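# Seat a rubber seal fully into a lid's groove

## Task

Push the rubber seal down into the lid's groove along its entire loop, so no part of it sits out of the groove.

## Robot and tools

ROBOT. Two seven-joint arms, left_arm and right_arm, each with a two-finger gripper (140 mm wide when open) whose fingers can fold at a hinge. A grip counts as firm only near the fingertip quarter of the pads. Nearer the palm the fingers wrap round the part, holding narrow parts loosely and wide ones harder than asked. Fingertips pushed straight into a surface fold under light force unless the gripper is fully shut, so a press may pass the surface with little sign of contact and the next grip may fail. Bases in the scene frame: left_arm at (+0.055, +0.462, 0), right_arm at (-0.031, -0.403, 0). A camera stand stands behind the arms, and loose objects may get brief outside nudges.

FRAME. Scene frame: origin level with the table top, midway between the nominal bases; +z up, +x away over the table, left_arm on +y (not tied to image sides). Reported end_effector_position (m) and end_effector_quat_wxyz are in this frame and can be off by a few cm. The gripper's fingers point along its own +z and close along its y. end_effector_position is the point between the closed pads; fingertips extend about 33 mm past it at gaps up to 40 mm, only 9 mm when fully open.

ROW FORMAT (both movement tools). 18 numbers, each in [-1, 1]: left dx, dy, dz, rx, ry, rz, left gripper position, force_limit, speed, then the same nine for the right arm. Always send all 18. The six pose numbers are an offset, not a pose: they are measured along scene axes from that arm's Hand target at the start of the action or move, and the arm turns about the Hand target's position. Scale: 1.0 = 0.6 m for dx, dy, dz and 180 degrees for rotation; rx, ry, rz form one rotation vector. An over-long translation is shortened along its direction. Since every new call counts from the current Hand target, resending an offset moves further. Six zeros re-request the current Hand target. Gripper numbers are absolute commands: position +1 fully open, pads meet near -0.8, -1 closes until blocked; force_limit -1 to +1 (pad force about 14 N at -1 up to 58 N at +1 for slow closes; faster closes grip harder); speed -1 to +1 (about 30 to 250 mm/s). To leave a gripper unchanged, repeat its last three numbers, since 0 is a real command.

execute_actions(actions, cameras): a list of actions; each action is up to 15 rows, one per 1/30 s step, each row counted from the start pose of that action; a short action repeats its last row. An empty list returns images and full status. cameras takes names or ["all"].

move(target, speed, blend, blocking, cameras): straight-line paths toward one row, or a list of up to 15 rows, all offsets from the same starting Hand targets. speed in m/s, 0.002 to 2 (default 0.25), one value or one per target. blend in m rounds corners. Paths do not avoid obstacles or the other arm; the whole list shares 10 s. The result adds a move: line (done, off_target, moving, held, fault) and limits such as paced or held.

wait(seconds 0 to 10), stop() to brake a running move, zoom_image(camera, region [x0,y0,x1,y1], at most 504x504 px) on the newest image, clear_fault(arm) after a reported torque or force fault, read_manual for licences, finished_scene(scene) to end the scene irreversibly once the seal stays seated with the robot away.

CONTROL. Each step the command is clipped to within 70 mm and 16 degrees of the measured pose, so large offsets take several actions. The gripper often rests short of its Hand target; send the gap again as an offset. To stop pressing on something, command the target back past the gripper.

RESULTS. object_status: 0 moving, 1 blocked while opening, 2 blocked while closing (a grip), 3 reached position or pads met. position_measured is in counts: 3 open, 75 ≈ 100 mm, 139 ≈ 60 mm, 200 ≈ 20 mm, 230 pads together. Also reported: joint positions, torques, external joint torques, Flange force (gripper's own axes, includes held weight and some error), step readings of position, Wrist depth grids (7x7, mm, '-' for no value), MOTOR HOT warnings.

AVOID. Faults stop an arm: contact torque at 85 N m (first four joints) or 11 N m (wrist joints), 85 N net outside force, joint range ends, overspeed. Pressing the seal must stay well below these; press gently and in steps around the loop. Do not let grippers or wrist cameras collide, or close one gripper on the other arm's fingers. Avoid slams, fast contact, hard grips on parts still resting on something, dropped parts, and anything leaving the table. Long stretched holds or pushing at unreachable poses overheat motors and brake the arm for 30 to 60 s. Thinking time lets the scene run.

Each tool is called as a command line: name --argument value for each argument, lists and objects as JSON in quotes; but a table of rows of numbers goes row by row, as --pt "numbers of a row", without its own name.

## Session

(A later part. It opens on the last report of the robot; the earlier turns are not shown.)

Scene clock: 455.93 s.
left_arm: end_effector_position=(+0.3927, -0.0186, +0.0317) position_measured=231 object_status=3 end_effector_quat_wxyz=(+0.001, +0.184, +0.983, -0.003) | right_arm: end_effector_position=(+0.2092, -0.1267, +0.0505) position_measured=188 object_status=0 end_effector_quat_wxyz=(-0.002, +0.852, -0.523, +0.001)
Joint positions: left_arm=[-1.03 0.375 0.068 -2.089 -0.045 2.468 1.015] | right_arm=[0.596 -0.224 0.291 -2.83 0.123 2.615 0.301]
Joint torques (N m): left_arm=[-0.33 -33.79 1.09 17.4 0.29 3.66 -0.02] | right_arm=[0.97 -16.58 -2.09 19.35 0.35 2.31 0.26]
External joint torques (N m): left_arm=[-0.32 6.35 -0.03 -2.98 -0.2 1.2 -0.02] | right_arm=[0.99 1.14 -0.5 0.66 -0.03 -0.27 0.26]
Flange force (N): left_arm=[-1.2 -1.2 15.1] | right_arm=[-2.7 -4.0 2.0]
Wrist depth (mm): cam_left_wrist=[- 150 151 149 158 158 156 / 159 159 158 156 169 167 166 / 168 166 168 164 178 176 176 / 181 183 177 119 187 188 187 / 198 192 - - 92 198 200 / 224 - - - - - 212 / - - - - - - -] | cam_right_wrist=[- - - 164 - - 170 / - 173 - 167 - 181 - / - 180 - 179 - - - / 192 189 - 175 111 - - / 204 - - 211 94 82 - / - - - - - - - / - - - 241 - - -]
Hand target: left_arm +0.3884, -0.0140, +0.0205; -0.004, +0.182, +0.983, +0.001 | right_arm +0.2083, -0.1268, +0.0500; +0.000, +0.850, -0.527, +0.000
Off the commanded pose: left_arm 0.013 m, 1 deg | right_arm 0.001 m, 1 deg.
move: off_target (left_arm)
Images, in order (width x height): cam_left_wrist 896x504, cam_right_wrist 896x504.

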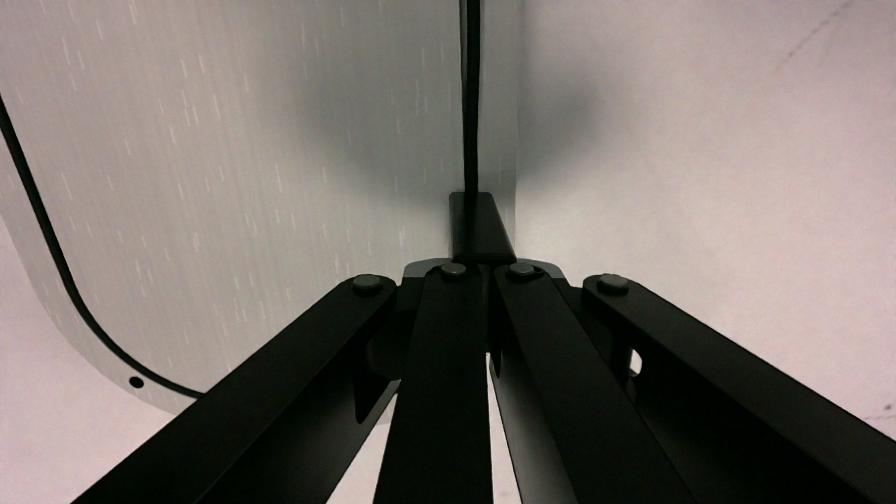

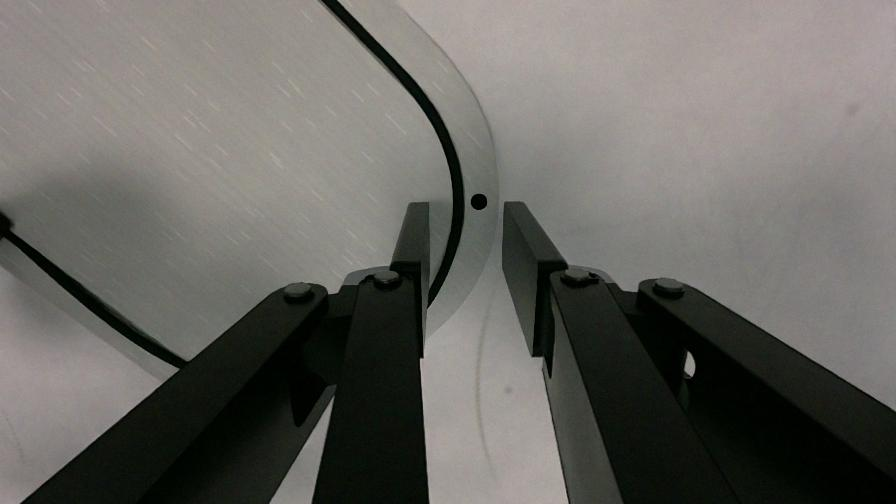

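move --pt "0.0072 -0.0077 0.022 0 0 0 -1 -0.1 -1 0.0043 0.0022 0 0 0 0 -1 -0.1 -0.3" --pt "0.0072 -0.0077 0.0408 0 0 0 -1 -0.1 -1 0.0043 0.0022 -0.0125 0 0 0 -1 -0.1 -0.3" --pt "-0.0208 0.0032 0.0408 0 0 0 -0.467 -0.1 0 -0.0057 -0.0093 -0.03 0 0 0 -1 -0.1 -0.3" --speed '[0.05,0.05,0.05]' --cameras '["cam_left_wrist","cam_right_wrist"]'

zoom_image --camera "cam_left_wrist" --region '[400, 120, 540, 260]'

zoom_image --camera "cam_right_wrist" --region '[400, 120, 540, 260]'

Scene clock: 461.33 s.
left_arm: end_effector_position=(+0.3752, -0.0115, +0.0437) position_measured=188 object_status=0 end_effector_quat_wxyz=(-0.007, +0.184, +0.983, +0.002) | right_arm: end_effector_position=(+0.2098, -0.1272, +0.0395) position_measured=232 object_status=3 end_effector_quat_wxyz=(-0.007, +0.851, -0.524, +0.002)
Joint positions: left_arm=[-1.05 0.325 0.071 -2.124 -0.045 2.436 0.998] | right_arm=[0.587 -0.194 0.298 -2.845 0.119 2.672 0.306]
Joint torques (N m): left_arm=[-1.06 -42.53 1.3 21.26 0.51 2.8 -0.16] | right_arm=[-0.26 -8.88 -1.89 12.3 0.07 3.59 0.09]
External joint torques (N m): left_arm=[-1.15 -3.58 0.2 0.63 0.02 0.36 -0.16] | right_arm=[-0.3 9.23 -0.54 -5.72 -0.28 0.97 0.09]
Flange force (N): left_arm=[6.7 2.6 -6.2] | right_arm=[-1.7 -9.3 38.2]
Wrist depth (mm): cam_left_wrist=[162 161 160 160 - 169 170 / 170 170 170 167 181 178 178 / - 182 180 176 190 189 188 / 192 192 188 147 131 201 200 / 215 - - 201 - - 212 / - - - 224 - - - / - - - 250 - - -] | cam_right_wrist=[- 153 - 152 162 - - / 162 160 - 158 - 166 - / - 170 - 168 178 176 - / 182 178 - 116 - - - / - - - - - - - / - - - - - - - / - - - - - - -]
Hand target: left_arm +0.3760, -0.0121, +0.0450; -0.004, +0.182, +0.983, +0.001 | right_arm +0.2049, -0.1324, +0.0320; +0.000, +0.850, -0.527, +0.000
Off the commanded pose: left_arm 0.002 m, 0 deg | right_arm 0.010 m, 1 deg.
move: off_target (right_arm)
Images, in order (width x height): cam_left_wrist 896x504, cam_right_wrist 896x504.

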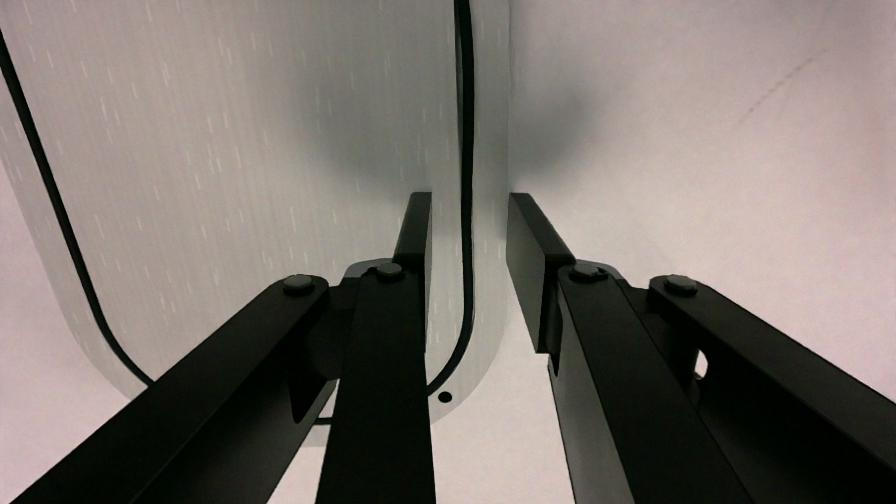

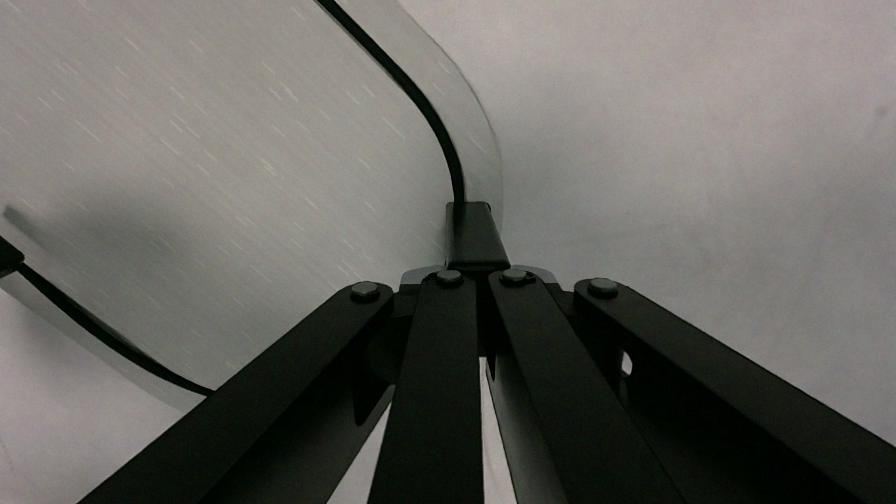

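Scaled by 3.600 from the camera's 896x504 image, which has a finer 1280x720 frame.

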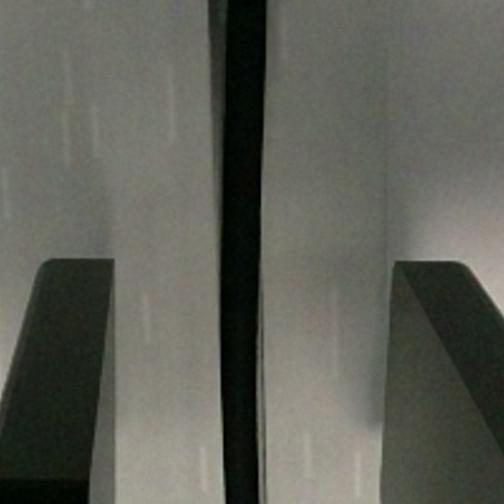

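Scaled by 3.600 from the camera's 896x504 image, which has a finer 1280x720 frame.

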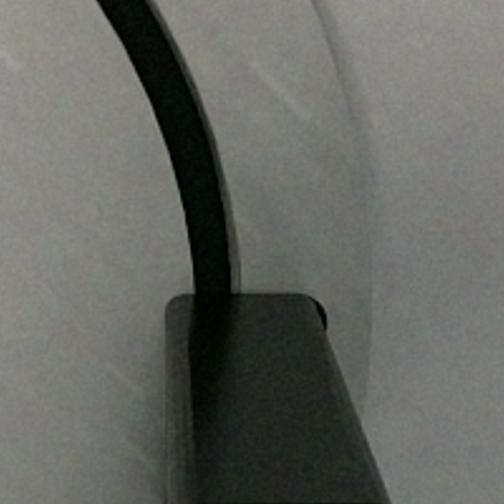

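move --pt "-0.0007 -0.0018 0 0 0 0 -0.467 -0.1 0 0.0082 0.0087 0.0158 0 0 0 -1 -0.1 -0.3" --pt "-0.0007 -0.0018 -0.0172 0 0 0 -1 -0.1 -1 0.0082 0.0087 0.03 0 0 0 -1 -0.1 -0.3" --pt "-0.0058 0.0058 -0.0408 0 0 0 -1 -0.1 -1 0.002 0.0382 0.03 0 0 -0.0895 -0.467 -0.1 0" --speed '[0.05,0.05,0.05]' --cameras '["cam_left_wrist","cam_right_wrist"]'

zoom_image --camera "cam_left_wrist" --region '[400, 120, 540, 260]'

zoom_image --camera "cam_right_wrist" --region '[400, 120, 540, 260]'

Scene clock: 470.67 s.
left_arm: end_effector_position=(+0.3752, -0.0128, +0.0320) position_measured=231 object_status=3 end_effector_quat_wxyz=(-0.001, +0.184, +0.983, -0.002) | right_arm: end_effector_position=(+0.2070, -0.1093, +0.0506) position_measured=188 object_status=0 end_effector_quat_wxyz=(-0.002, +0.771, -0.637, +0.001)
Joint positions: left_arm=[-1.053 0.342 0.071 -2.141 -0.046 2.484 0.997] | right_arm=[0.529 -0.195 0.394 -2.793 0.143 2.611 0.602]
Joint torques (N m): left_arm=[0.12 -31.39 1.41 17.58 0.32 4.37 0] | right_arm=[1.01 -16.82 -2.38 19.36 0.26 2.3 0.27]
External joint torques (N m): left_arm=[0.1 7.69 0.33 -2.69 -0.15 1.89 0] | right_arm=[0.98 1.04 -0.57 0.77 -0.12 -0.23 0.27]
Flange force (N): left_arm=[-4.5 -2.6 19.6] | right_arm=[-3.7 -3.2 1.7]
Wrist depth (mm): cam_left_wrist=[- 150 151 148 158 158 156 / 160 159 158 157 169 167 166 / 168 168 168 166 178 177 176 / 183 - 177 119 186 188 187 / 196 190 - - 92 198 200 / 220 - - - - - 211 / - - - - - - -] | cam_right_wrist=[- - 156 164 - - - / - - - 167 - - - / - 180 - 178 191 188 - / - - - 184 111 - - / 197 - - - 94 93 - / - - - - - - - / - - - - - - -]
Hand target: left_arm +0.3725, -0.0086, +0.0205; -0.004, +0.182, +0.983, +0.001 | right_arm +0.2061, -0.1094, +0.0500; +0.000, +0.768, -0.641, +0.000
Off the commanded pose: left_arm 0.012 m, 1 deg | right_arm 0.001 m, 1 deg.
move: off_target (left_arm)
Images, in order (width x height): cam_left_wrist 896x504, cam_right_wrist 896x504.

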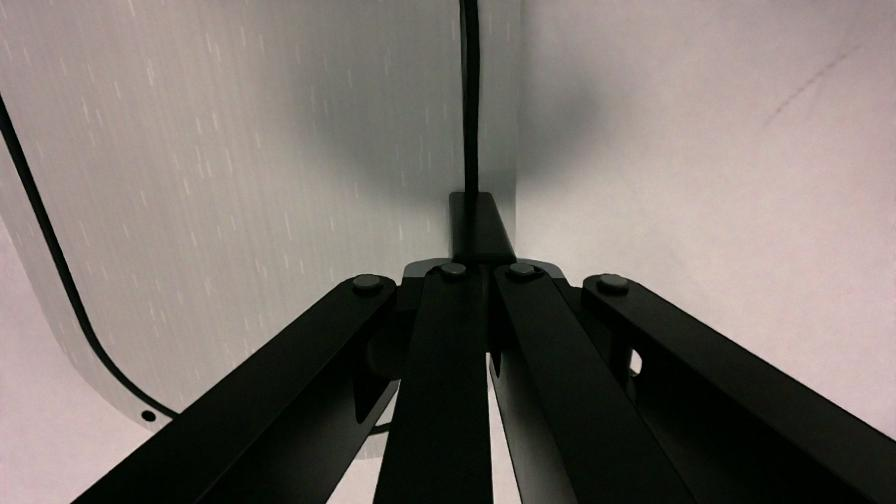

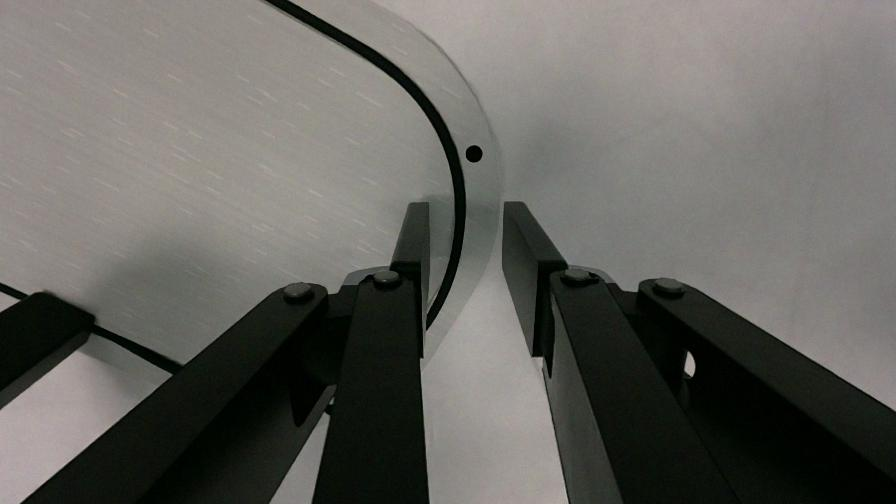

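Scaled by 3.600 from the camera's 896x504 image, which has a finer 1280x720 frame.

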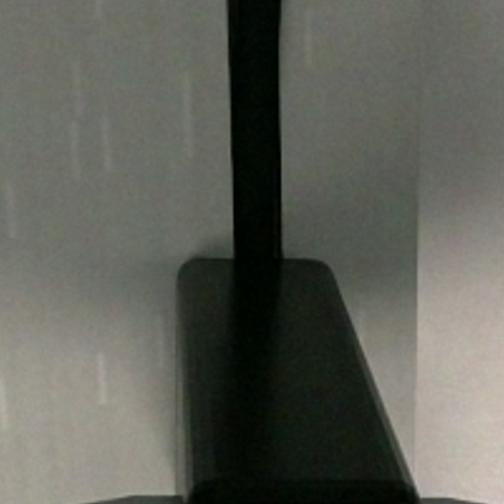

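Scaled by 3.600 from the camera's 896x504 image, which has a finer 1280x720 frame.

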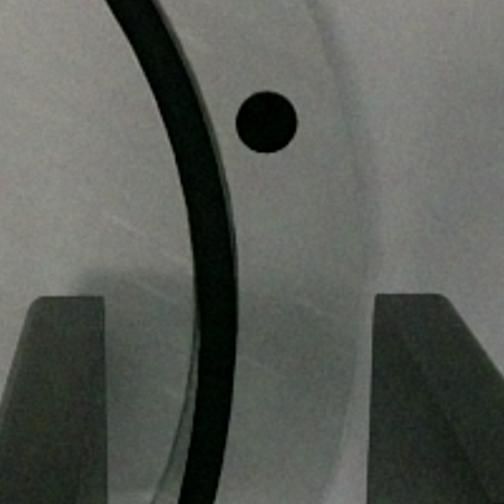

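move --pt "0.0045 -0.007 0.0225 0 0 0 -1 -0.1 -1 0.0045 0.0008 0 0 0 0 -1 -0.1 -0.3" --pt "0.0045 -0.007 0.0408 0 0 0 -1 -0.1 -1 0.0045 0.0008 -0.0125 0 0 0 -1 -0.1 -0.3" --pt "-0.0235 0.0038 0.0408 0 0 0 -0.467 -0.1 0 -0.0008 -0.0057 -0.0275 0 0 0 -1 -0.1 -0.3" --speed '[0.05,0.05,0.05]' --cameras '["cam_left_wrist","cam_right_wrist"]'

zoom_image --camera "cam_left_wrist" --region '[400, 120, 540, 260]'

zoom_image --camera "cam_right_wrist" --region '[400, 120, 540, 260]'

Scene clock: 483.27 s.
left_arm: end_effector_position=(+0.3576, -0.0057, +0.0438) position_measured=188 object_status=0 end_effector_quat_wxyz=(-0.007, +0.184, +0.983, +0.002) | right_arm: end_effector_position=(+0.2109, -0.1088, +0.0398) position_measured=232 object_status=3 end_effector_quat_wxyz=(-0.007, +0.768, -0.641, +0.000)
Joint positions: left_arm=[-1.074 0.29 0.074 -2.179 -0.044 2.456 0.977] | right_arm=[0.515 -0.157 0.399 -2.799 0.13 2.664 0.614]
Joint torques (N m): left_arm=[-1.16 -41.15 1.22 21 0.61 2.8 -0.12] | right_arm=[1.31 -11.18 -0.88 13.31 -0.1 3.08 0.2]
External joint torques (N m): left_arm=[-1.07 -3.4 0.38 0.52 0.13 0.34 -0.12] | right_arm=[1.36 7.39 0.66 -4.76 -0.47 0.51 0.2]
Flange force (N): left_arm=[6.5 2.9 -6.2] | right_arm=[-5.8 -3.4 29.1]
Wrist depth (mm): cam_left_wrist=[162 161 160 159 170 168 170 / 170 170 169 169 179 178 178 / 180 181 179 176 190 189 188 / 191 - 189 147 196 201 200 / 219 - - 203 - - 212 / - - - 213 - - - / - - - - - - -] | cam_right_wrist=[- - 150 154 - - - / 161 159 - 162 - - - / - - 168 166 - - 177 / - 180 178 115 - - - / 188 - - - - - - / 177 - - - - - - / - - - - - - -]
Hand target: left_arm +0.3584, -0.0064, +0.0450; -0.004, +0.182, +0.983, +0.001 | right_arm +0.2056, -0.1129, +0.0335; +0.000, +0.768, -0.641, +0.000
Off the commanded pose: left_arm 0.002 m, 0 deg | right_arm 0.009 m, 1 deg.
move: off_target (right_arm)
Images, in order (width x height): cam_left_wrist 896x504, cam_right_wrist 896x504.

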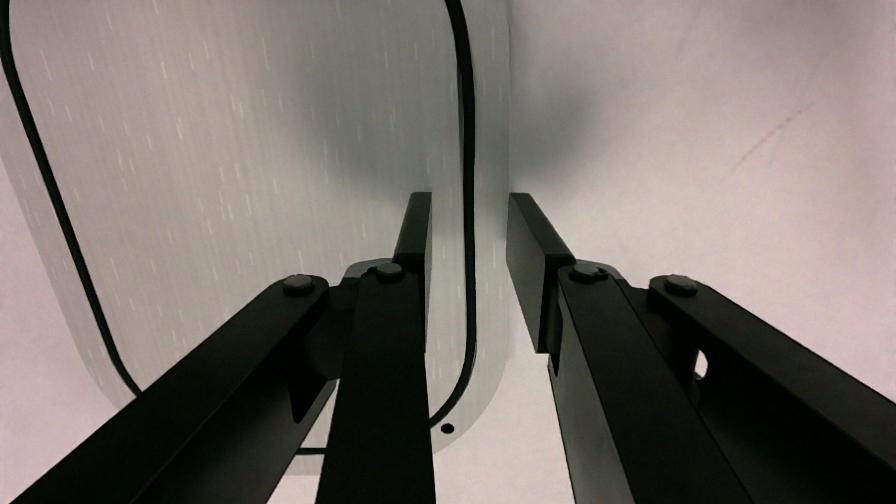

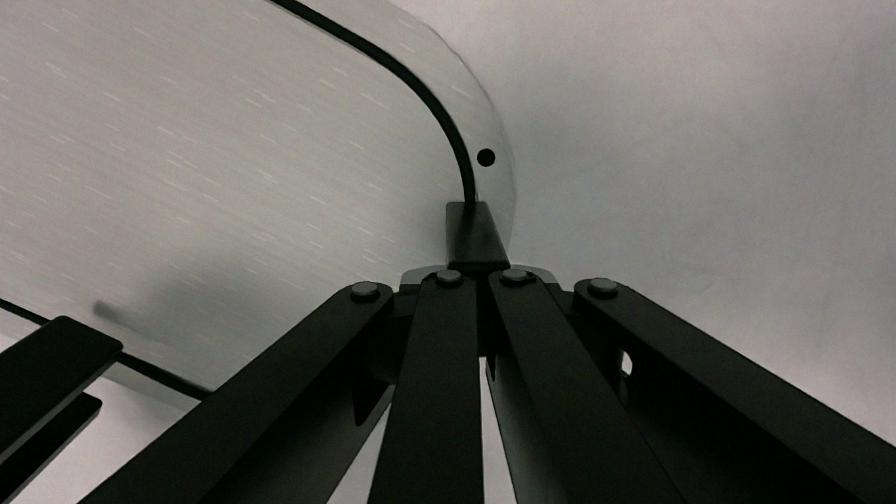

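Scaled by 3.600 from the camera's 896x504 image, which has a finer 1280x720 frame.

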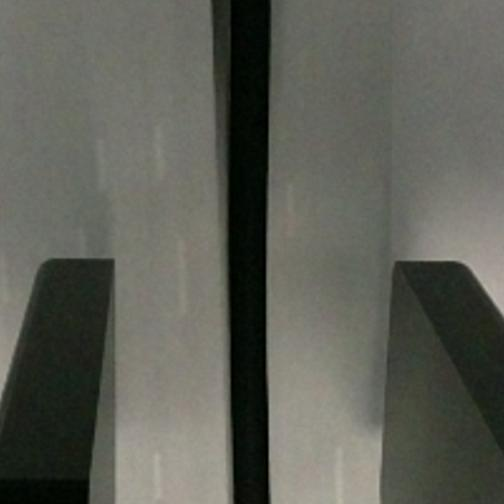

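Scaled by 3.600 from the camera's 896x504 image, which has a finer 1280x720 frame.

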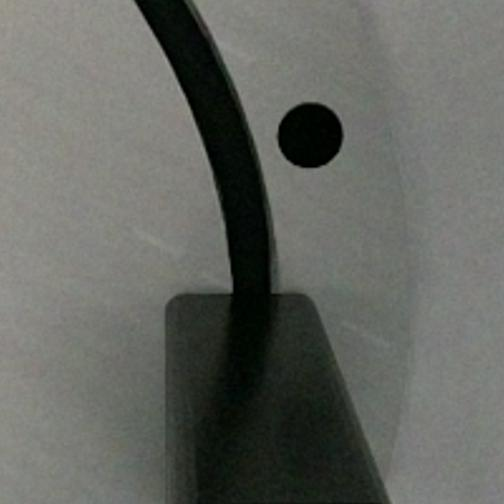

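move --pt "0 0 0 0 0 0 -0.467 -0.1 0 0.0088 0.0068 0.0138 0 0 0 -1 -0.1 -0.3" --pt "0 0 -0.0167 0 0 0 -1 -0.1 -1 0.0088 0.0068 0.0275 0 0 0 -1 -0.1 -0.3" --pt "-0.005 0.0077 -0.04 0 0 0 -1 -0.1 -1 0.0038 0.0308 0.0275 0 0 -0.0722 -0.467 -0.1 0" --speed '[0.05,0.05,0.05]' --cameras '["cam_left_wrist","cam_right_wrist"]'

zoom_image --camera "cam_left_wrist" --region '[400, 120, 540, 260]'

zoom_image --camera "cam_right_wrist" --region '[400, 120, 540, 260]'

Scene clock: 491.97 s.
left_arm: end_effector_position=(+0.3580, -0.0070, +0.0322) position_measured=231 object_status=3 end_effector_quat_wxyz=(+0.000, +0.184, +0.983, -0.003) | right_arm: end_effector_position=(+0.2088, -0.0942, +0.0506) position_measured=188 object_status=0 end_effector_quat_wxyz=(-0.002, +0.693, -0.721, +0.001)
Joint positions: left_arm=[-1.075 0.306 0.073 -2.198 -0.045 2.508 0.977] | right_arm=[0.479 -0.161 0.461 -2.753 0.137 2.608 0.854]
Joint torques (N m): left_arm=[0.42 -30.37 1.61 16.99 0.37 3.99 0.02] | right_arm=[0.96 -17.28 -2.33 19.44 0.28 2.27 0.16]
External joint torques (N m): left_arm=[0.44 7.18 0.67 -2.9 -0.08 1.52 0.02] | right_arm=[0.94 1.23 -0.55 0.68 -0.11 -0.26 0.16]
Flange force (N): left_arm=[-3.8 -1.4 18.4] | right_arm=[-4.4 -2.6 2.2]
Wrist depth (mm): cam_left_wrist=[- 150 151 146 157 157 156 / 160 159 158 - 169 167 163 / 168 169 166 164 177 177 176 / 182 181 179 119 - 188 186 / 195 191 - - 92 198 201 / 222 - - - - - - / - - - - - - -] | cam_right_wrist=[- - 158 - - - - / - - - 167 - - - / - 179 - - - - - / - - - 172 111 - - / - - - 201 94 82 - / - - - - - - - / - - - - - - -]
Hand target: left_arm +0.3554, -0.0017, +0.0210; -0.004, +0.182, +0.983, +0.001 | right_arm +0.2079, -0.0944, +0.0500; +0.000, +0.691, -0.723, +0.000
Off the commanded pose: left_arm 0.013 m, 1 deg | right_arm 0.001 m, 0 deg.
move: off_target (left_arm)
Images, in order (width x height): cam_left_wrist 896x504, cam_right_wrist 896x504.

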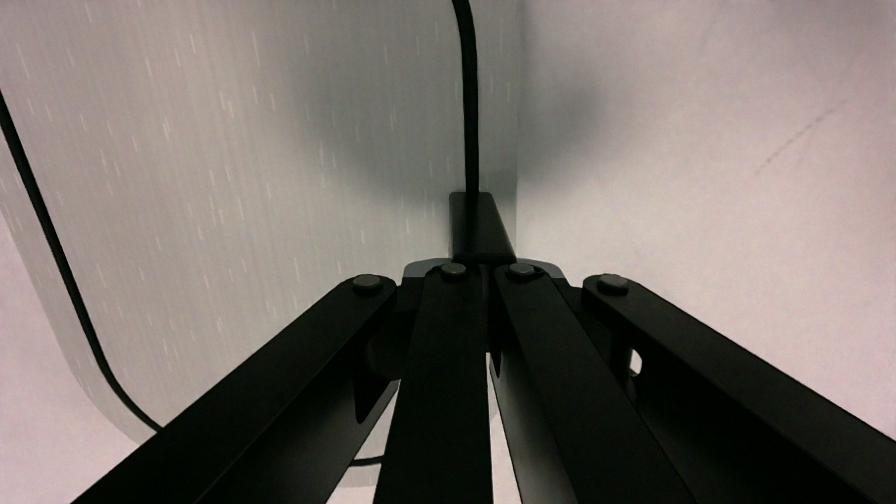

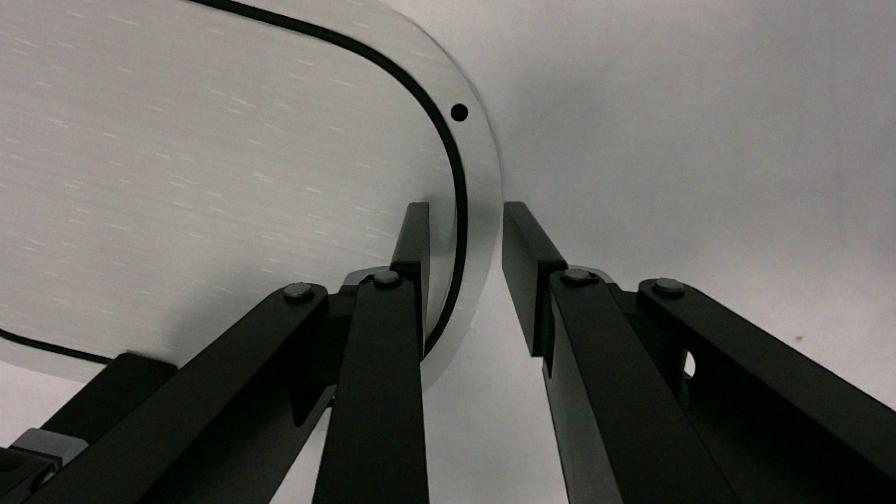

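Scaled by 3.600 from the camera's 896x504 image, which has a finer 1280x720 frame.

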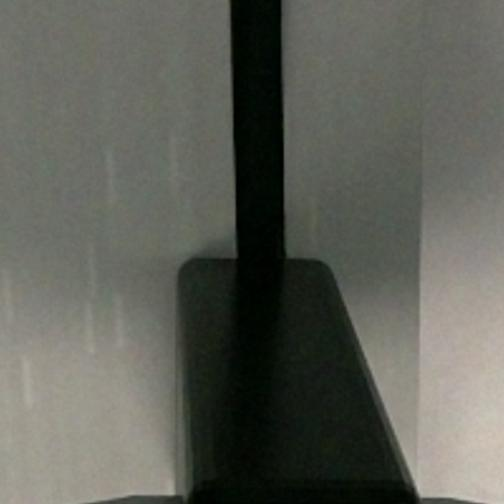

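Scaled by 3.600 from the camera's 896x504 image, which has a finer 1280x720 frame.

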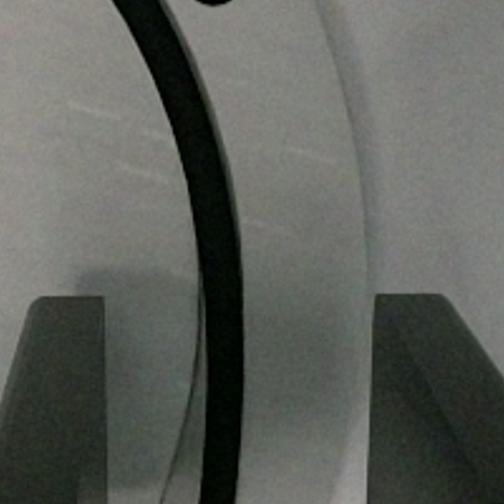

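move --pt "0.0043 -0.0088 0.022 0 0 0 -1 -0.1 -1 0.002 0 0 0 0 0 -1 -0.1 -0.3" --pt "0.0043 -0.0088 0.0408 0 0 0 -1 -0.1 -1 0.002 0 -0.0125 0 0 0 -1 -0.1 -0.3" --pt "-0.0237 0.002 0.0408 0 0 0 -0.467 -0.1 0 -0.0022 -0.0053 -0.0275 0 0 0 -1 -0.1 -0.3" --speed '[0.05,0.05,0.04]' --cameras '["cam_left_wrist","cam_right_wrist"]'

zoom_image --camera "cam_left_wrist" --region '[400, 120, 540, 260]'

zoom_image --camera "cam_right_wrist" --region '[400, 120, 540, 260]'

Scene clock: 501.57 s.
left_arm: end_effector_position=(+0.3404, +0.0001, +0.0443) position_measured=188 object_status=0 end_effector_quat_wxyz=(-0.007, +0.184, +0.983, +0.002) | right_arm: end_effector_position=(+0.2128, -0.0946, +0.0405) position_measured=232 object_status=3 end_effector_quat_wxyz=(-0.007, +0.689, -0.725, +0.000)
Joint positions: left_arm=[-1.096 0.256 0.075 -2.231 -0.042 2.473 0.955] | right_arm=[0.466 -0.128 0.464 -2.761 0.116 2.658 0.874]
Joint torques (N m): left_arm=[-1.11 -39.77 1.19 20.77 0.7 2.8 -0.19] | right_arm=[2.01 -10.73 -0.34 14.06 -0.08 3.17 0.05]
External joint torques (N m): left_arm=[-1.06 -3.55 0.41 0.67 0.23 0.37 -0.19] | right_arm=[2.03 8.26 1.11 -4.08 -0.45 0.63 0.05]
Flange force (N): left_arm=[6.4 2.8 -6.7] | right_arm=[-10.3 -3.2 31.6]
Wrist depth (mm): cam_left_wrist=[162 162 160 163 170 169 168 / 171 170 170 169 179 179 178 / 181 180 180 177 190 189 188 / 193 192 188 184 197 198 200 / 213 - - 202 - - 212 / - - - 215 - - - / - - - - - - -] | cam_right_wrist=[- - 151 - - - - / - - - - 170 - - / 168 168 - 164 - - - / - - - 116 - - 186 / - - - - - - 200 / - - - - - - - / - - - - - - -]
Hand target: left_arm +0.3412, -0.0005, +0.0455; -0.004, +0.182, +0.983, +0.001 | right_arm +0.2066, -0.0976, +0.0335; +0.000, +0.691, -0.723, +0.000
Off the commanded pose: left_arm 0.002 m, 0 deg | right_arm 0.010 m, 1 deg.
move: off_target (right_arm)
Images, in order (width x height): cam_left_wrist 896x504, cam_right_wrist 896x504.

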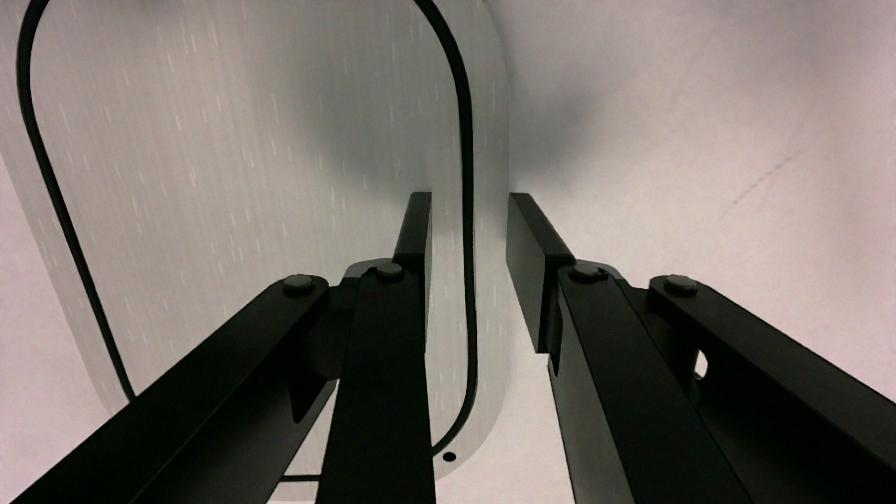

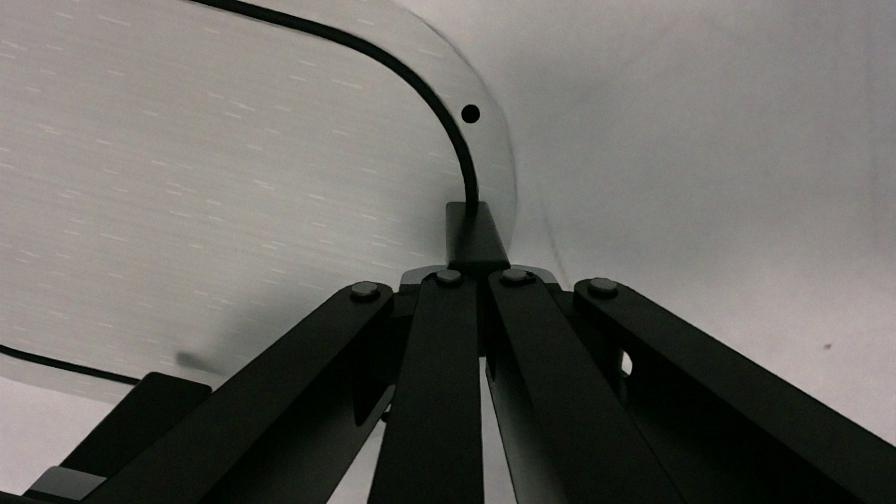

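Scaled by 3.600 from the camera's 896x504 image, which has a finer 1280x720 frame.

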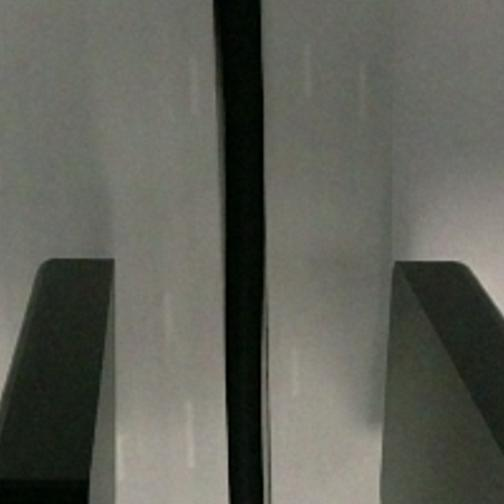

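Scaled by 3.600 from the camera's 896x504 image, which has a finer 1280x720 frame.

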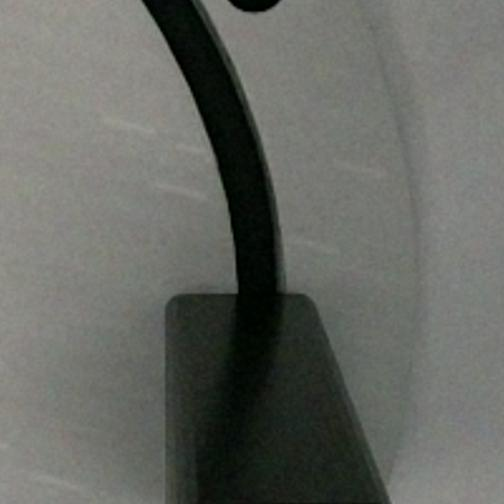

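move --pt "-0.0003 -0.0008 0 0 0 0 -0.467 -0.1 0 0.0103 0.005 0.015 0 0 0 -1 -0.1 -0.3" --pt "-0.0003 -0.0008 -0.017 0 0 0 -1 -0.1 -1 0.0103 0.005 0.0275 0 0 0 -1 -0.1 -0.3" --pt "-0.0047 0.0063 -0.04 0 0 0 -1 -0.1 -1 0.0085 0.028 0.0275 0 0 -0.0722 -0.467 -0.1 0" --speed '[0.05,0.05,0.04]' --cameras '["cam_left_wrist","cam_right_wrist"]'

zoom_image --camera "cam_left_wrist" --region '[400, 120, 540, 260]'

zoom_image --camera "cam_right_wrist" --region '[400, 120, 540, 260]'

Scene clock: 510.13 s.
left_arm: end_effector_position=(+0.3407, -0.0010, +0.0324) position_measured=231 object_status=3 end_effector_quat_wxyz=(-0.001, +0.184, +0.983, -0.002) | right_arm: end_effector_position=(+0.2122, -0.0803, +0.0506) position_measured=188 object_status=0 end_effector_quat_wxyz=(+0.002, -0.605, +0.796, +0.001)
Joint positions: left_arm=[-1.098 0.274 0.074 -2.247 -0.043 2.522 0.955] | right_arm=[0.429 -0.125 0.519 -2.712 0.123 2.603 1.108]
Joint velocities: left_arm=[within noise] | right_arm=[0 0 0 0 0 0.001 0.004]
Joint torques (N m): left_arm=[0.11 -28.53 1.22 17.13 0.29 4.45 0.02] | right_arm=[0.84 -17.76 -1.94 19.49 -0.14 2.25 0.27]
External joint torques (N m): left_arm=[0.14 7.94 0.38 -2.62 -0.16 1.96 0.02] | right_arm=[0.8 1.17 -0.37 0.78 -0.53 -0.23 0.27]
Flange force (N): left_arm=[-5.4 -3.3 21.5] | right_arm=[-6.8 -2.0 3.6]
Wrist depth (mm): cam_left_wrist=[- 150 150 147 159 157 156 / 160 159 160 156 167 166 165 / 168 169 168 166 178 176 175 / 181 181 177 119 187 191 187 / - 190 - - 92 - 200 / 209 - - - - - 211 / - - - - - - -] | cam_right_wrist=[160 158 158 - - - 170 / - 169 - 167 - - - / - 180 178 177 - - 190 / - - - 180 197 198 201 / - - - - 94 87 - / - - - - - - - / - - - - - - -]
Hand target: left_arm +0.3383, +0.0032, +0.0215; -0.004, +0.182, +0.983, +0.001 | right_arm +0.2117, -0.0808, +0.0500; +0.000, -0.604, +0.797, +0.000
Off the commanded pose: left_arm 0.012 m, 1 deg | right_arm 0.001 m, 0 deg.
move: off_target (left_arm)
Images, in order (width x height): cam_left_wrist 896x504, cam_right_wrist 896x504.

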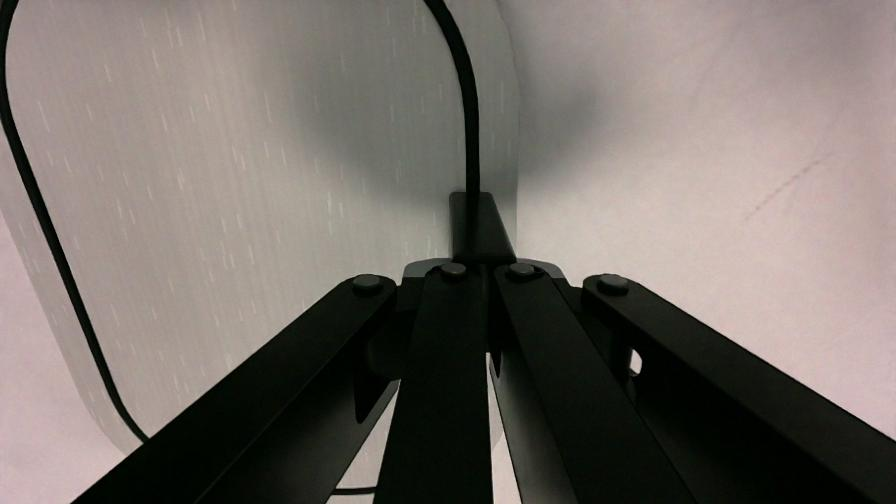

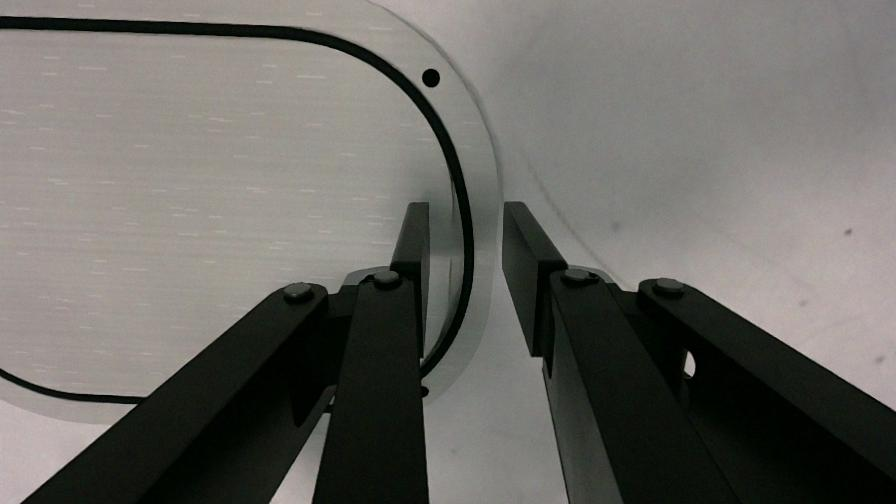

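Scaled by 3.600 from the camera's 896x504 image, which has a finer 1280x720 frame.

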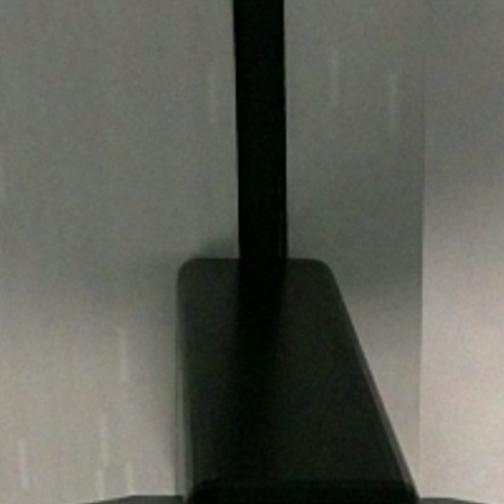

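Scaled by 3.600 from the camera's 896x504 image, which has a finer 1280x720 frame.

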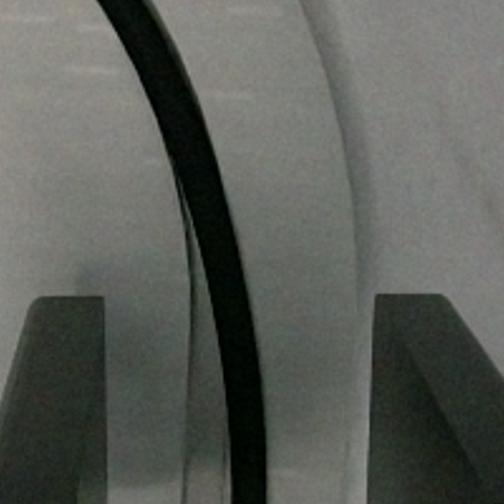

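move --pt "0.004 -0.007 0.0892 0 0 0 -1 -0.1 -1 0.0052 -0.0015 0 0 0 0 -0.467 -0.1 0" --pt "0.099 -0.0713 0.0892 0 0 -0.17 -1 -0.1 -1 0.0052 -0.0015 -0.0147 0 0 0 -1 -0.1 -1" --pt "0.1937 -0.1357 0.0392 0 0 -0.34 -0.467 -0.1 0 0.0002 -0.0082 -0.0275 0 0 0 -1 -0.1 -1" --speed '[0.08,0.12,0.12]' --cameras '["cam_left_wrist","cam_right_wrist"]'

zoom_image --camera "cam_left_wrist" --region '[400, 120, 540, 260]'

zoom_image --camera "cam_right_wrist" --region '[400, 120, 540, 260]'

Scene clock: 524.13 s.
left_arm: end_effector_position=(+0.4542, -0.0791, +0.0457) position_measured=188 object_status=0 end_effector_quat_wxyz=(-0.002, +0.654, +0.757, +0.002) | right_arm: end_effector_position=(+0.2150, -0.0815, +0.0395) position_measured=228 object_status=2 end_effector_quat_wxyz=(+0.005, -0.606, +0.796, +0.000)
Joint positions: left_arm=[-0.764 0.586 -0.205 -1.705 0.153 2.272 1.967] | right_arm=[0.419 -0.091 0.52 -2.72 0.091 2.65 1.126]
Joint torques (N m): left_arm=[-0.68 -49.93 -3.43 23.72 0.64 2.29 0.22] | right_arm=[-0.42 -12.19 -2.08 13.27 -0.39 3.49 0.2]
External joint torques (N m): left_arm=[-0.7 -2.48 -0.29 1.43 -0.01 -0.11 0.22] | right_arm=[-0.36 7.36 -0.86 -4.98 -0.78 0.96 0.2]
Flange force (N): left_arm=[-0.6 -0.3 -4.4] | right_arm=[-6.9 -4.7 32.3]
Wrist depth (mm): cam_left_wrist=[161 161 163 172 175 177 177 / - 170 171 176 185 187 188 / 179 182 181 181 196 197 198 / 190 192 190 147 120 212 1180 / 203 201 - 222 - - 1225 / - - - - - - - / - - - 258 - - -] | cam_right_wrist=[148 146 149 153 - - - / 159 - - 157 - 168 - / - - - 165 179 - - / - - - 115 188 - - / - - - - - - - / - - - - - - - / - - - - - - -]
Hand target: left_arm +0.4546, -0.0782, +0.0450; -0.003, +0.657, +0.754, +0.003 | right_arm +0.2118, -0.0857, +0.0335; +0.000, -0.604, +0.797, +0.000
Off the commanded pose: left_arm 0.001 m, 0 deg | right_arm 0.008 m, 1 deg.
move: off_target (right_arm)
Images, in order (width x height): cam_left_wrist 896x504, cam_right_wrist 896x504.

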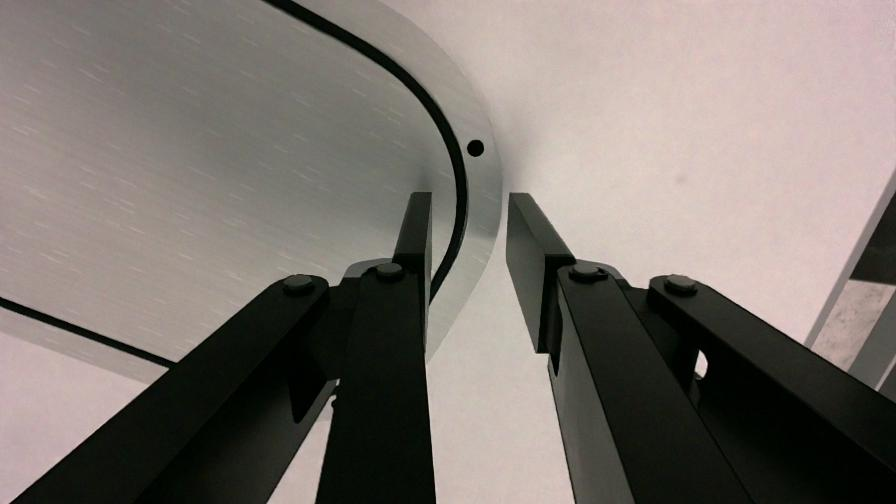

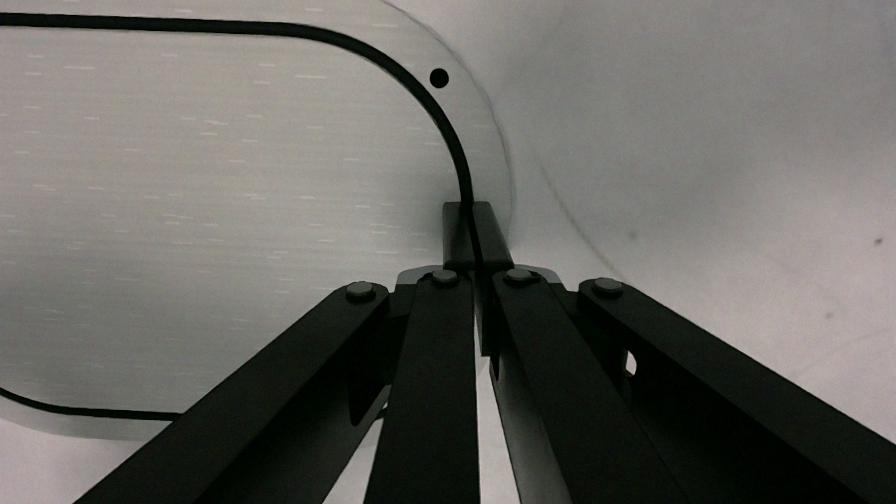

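Scaled by 3.600 from the camera's 896x504 image, which has a finer 1280x720 frame.

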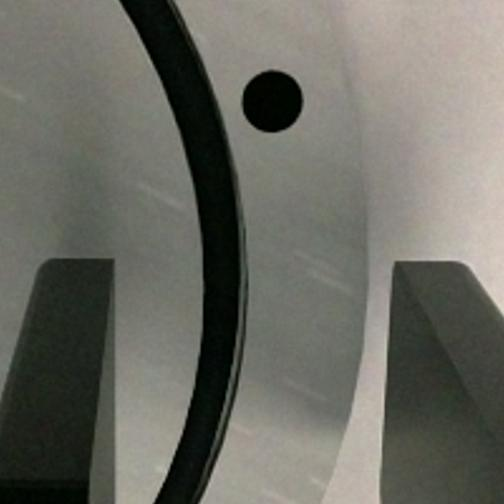

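Scaled by 3.600 from the camera's 896x504 image, which has a finer 1280x720 frame.

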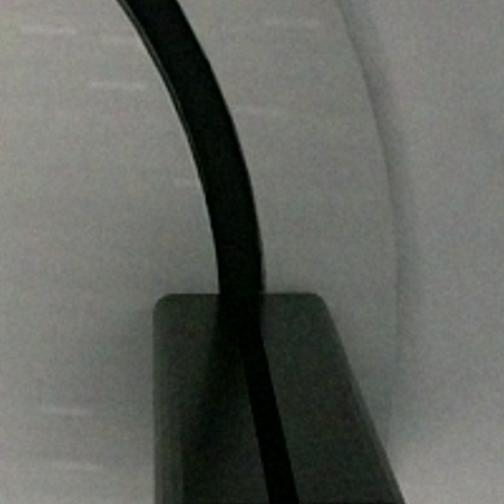

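execute_actions --actions '[]' --cameras '["cam_left_wrist", "cam_right_wrist"]'

Scene clock: 527.10 s.
left_arm: end_effector_position=(+0.4542, -0.0791, +0.0457) position_measured=188 object_status=3 end_effector_quat_wxyz=(-0.002, +0.654, +0.756, +0.002) | right_arm: end_effector_position=(+0.2150, -0.0815, +0.0395) position_measured=228 object_status=2 end_effector_quat_wxyz=(+0.005, -0.606, +0.796, +0.000)
Joint positions: left_arm=[-0.764 0.586 -0.205 -1.705 0.153 2.272 1.968] | right_arm=[0.419 -0.091 0.52 -2.72 0.091 2.65 1.126]
Joint velocities: within noise
Joint torques (N m): left_arm=[-0.73 -49.99 -3.43 23.73 0.64 2.28 0.24] | right_arm=[-0.43 -12.23 -2.08 13.31 -0.41 3.49 0.15]
External joint torques (N m): left_arm=[-0.71 -2.39 -0.25 1.37 -0.01 -0.13 0.24] | right_arm=[-0.33 7.23 -0.81 -4.85 -0.8 0.98 0.15]
Flange force (N): left_arm=[-0.6 -0.3 -4.3] | right_arm=[-6.9 -4.7 31.9]
Wrist depth (mm): cam_left_wrist=[160 161 163 172 175 176 177 / 171 170 171 177 184 187 188 / 179 179 182 181 196 198 199 / 190 193 189 145 205 210 213 / 203 - - 219 - - 1214 / - - - 238 - - - / - - - 258 - - -] | cam_right_wrist=[- 145 149 150 160 - - / - - 159 156 168 - - / 168 - 169 167 - - - / - 179 176 115 - - - / - 190 - - - 198 - / - - - - - - - / - - - - - - -]
Hand target: left_arm +0.4546, -0.0782, +0.0450; -0.003, +0.657, +0.754, +0.003 | right_arm +0.2118, -0.0857, +0.0335; +0.000, -0.604, +0.797, +0.000
Tool commands: left_gripper/position=-0.467 left_gripper/force_limit=-0.1 left_gripper/speed=+0.0 right_gripper/position=-1.0 right_gripper/force_limit=-0.1 right_gripper/speed=-1.0
Off the commanded pose: left_arm 0.001 m, 0 deg | right_arm 0.008 m, 1 deg.
Images, in order (width x height): cam_left_wrist 896x504, cam_right_wrist 896x504.

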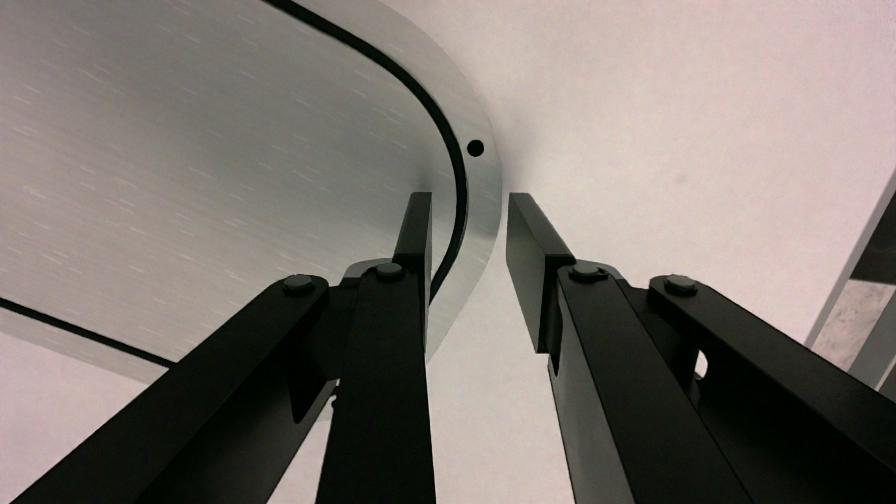

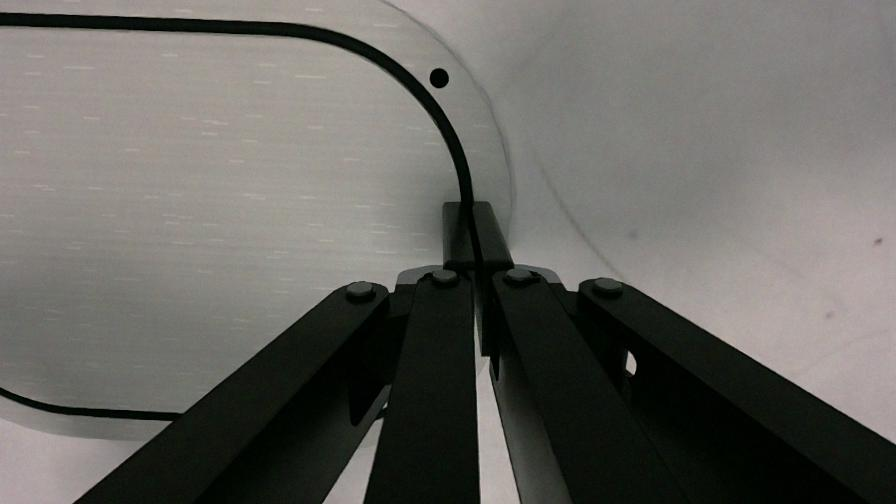

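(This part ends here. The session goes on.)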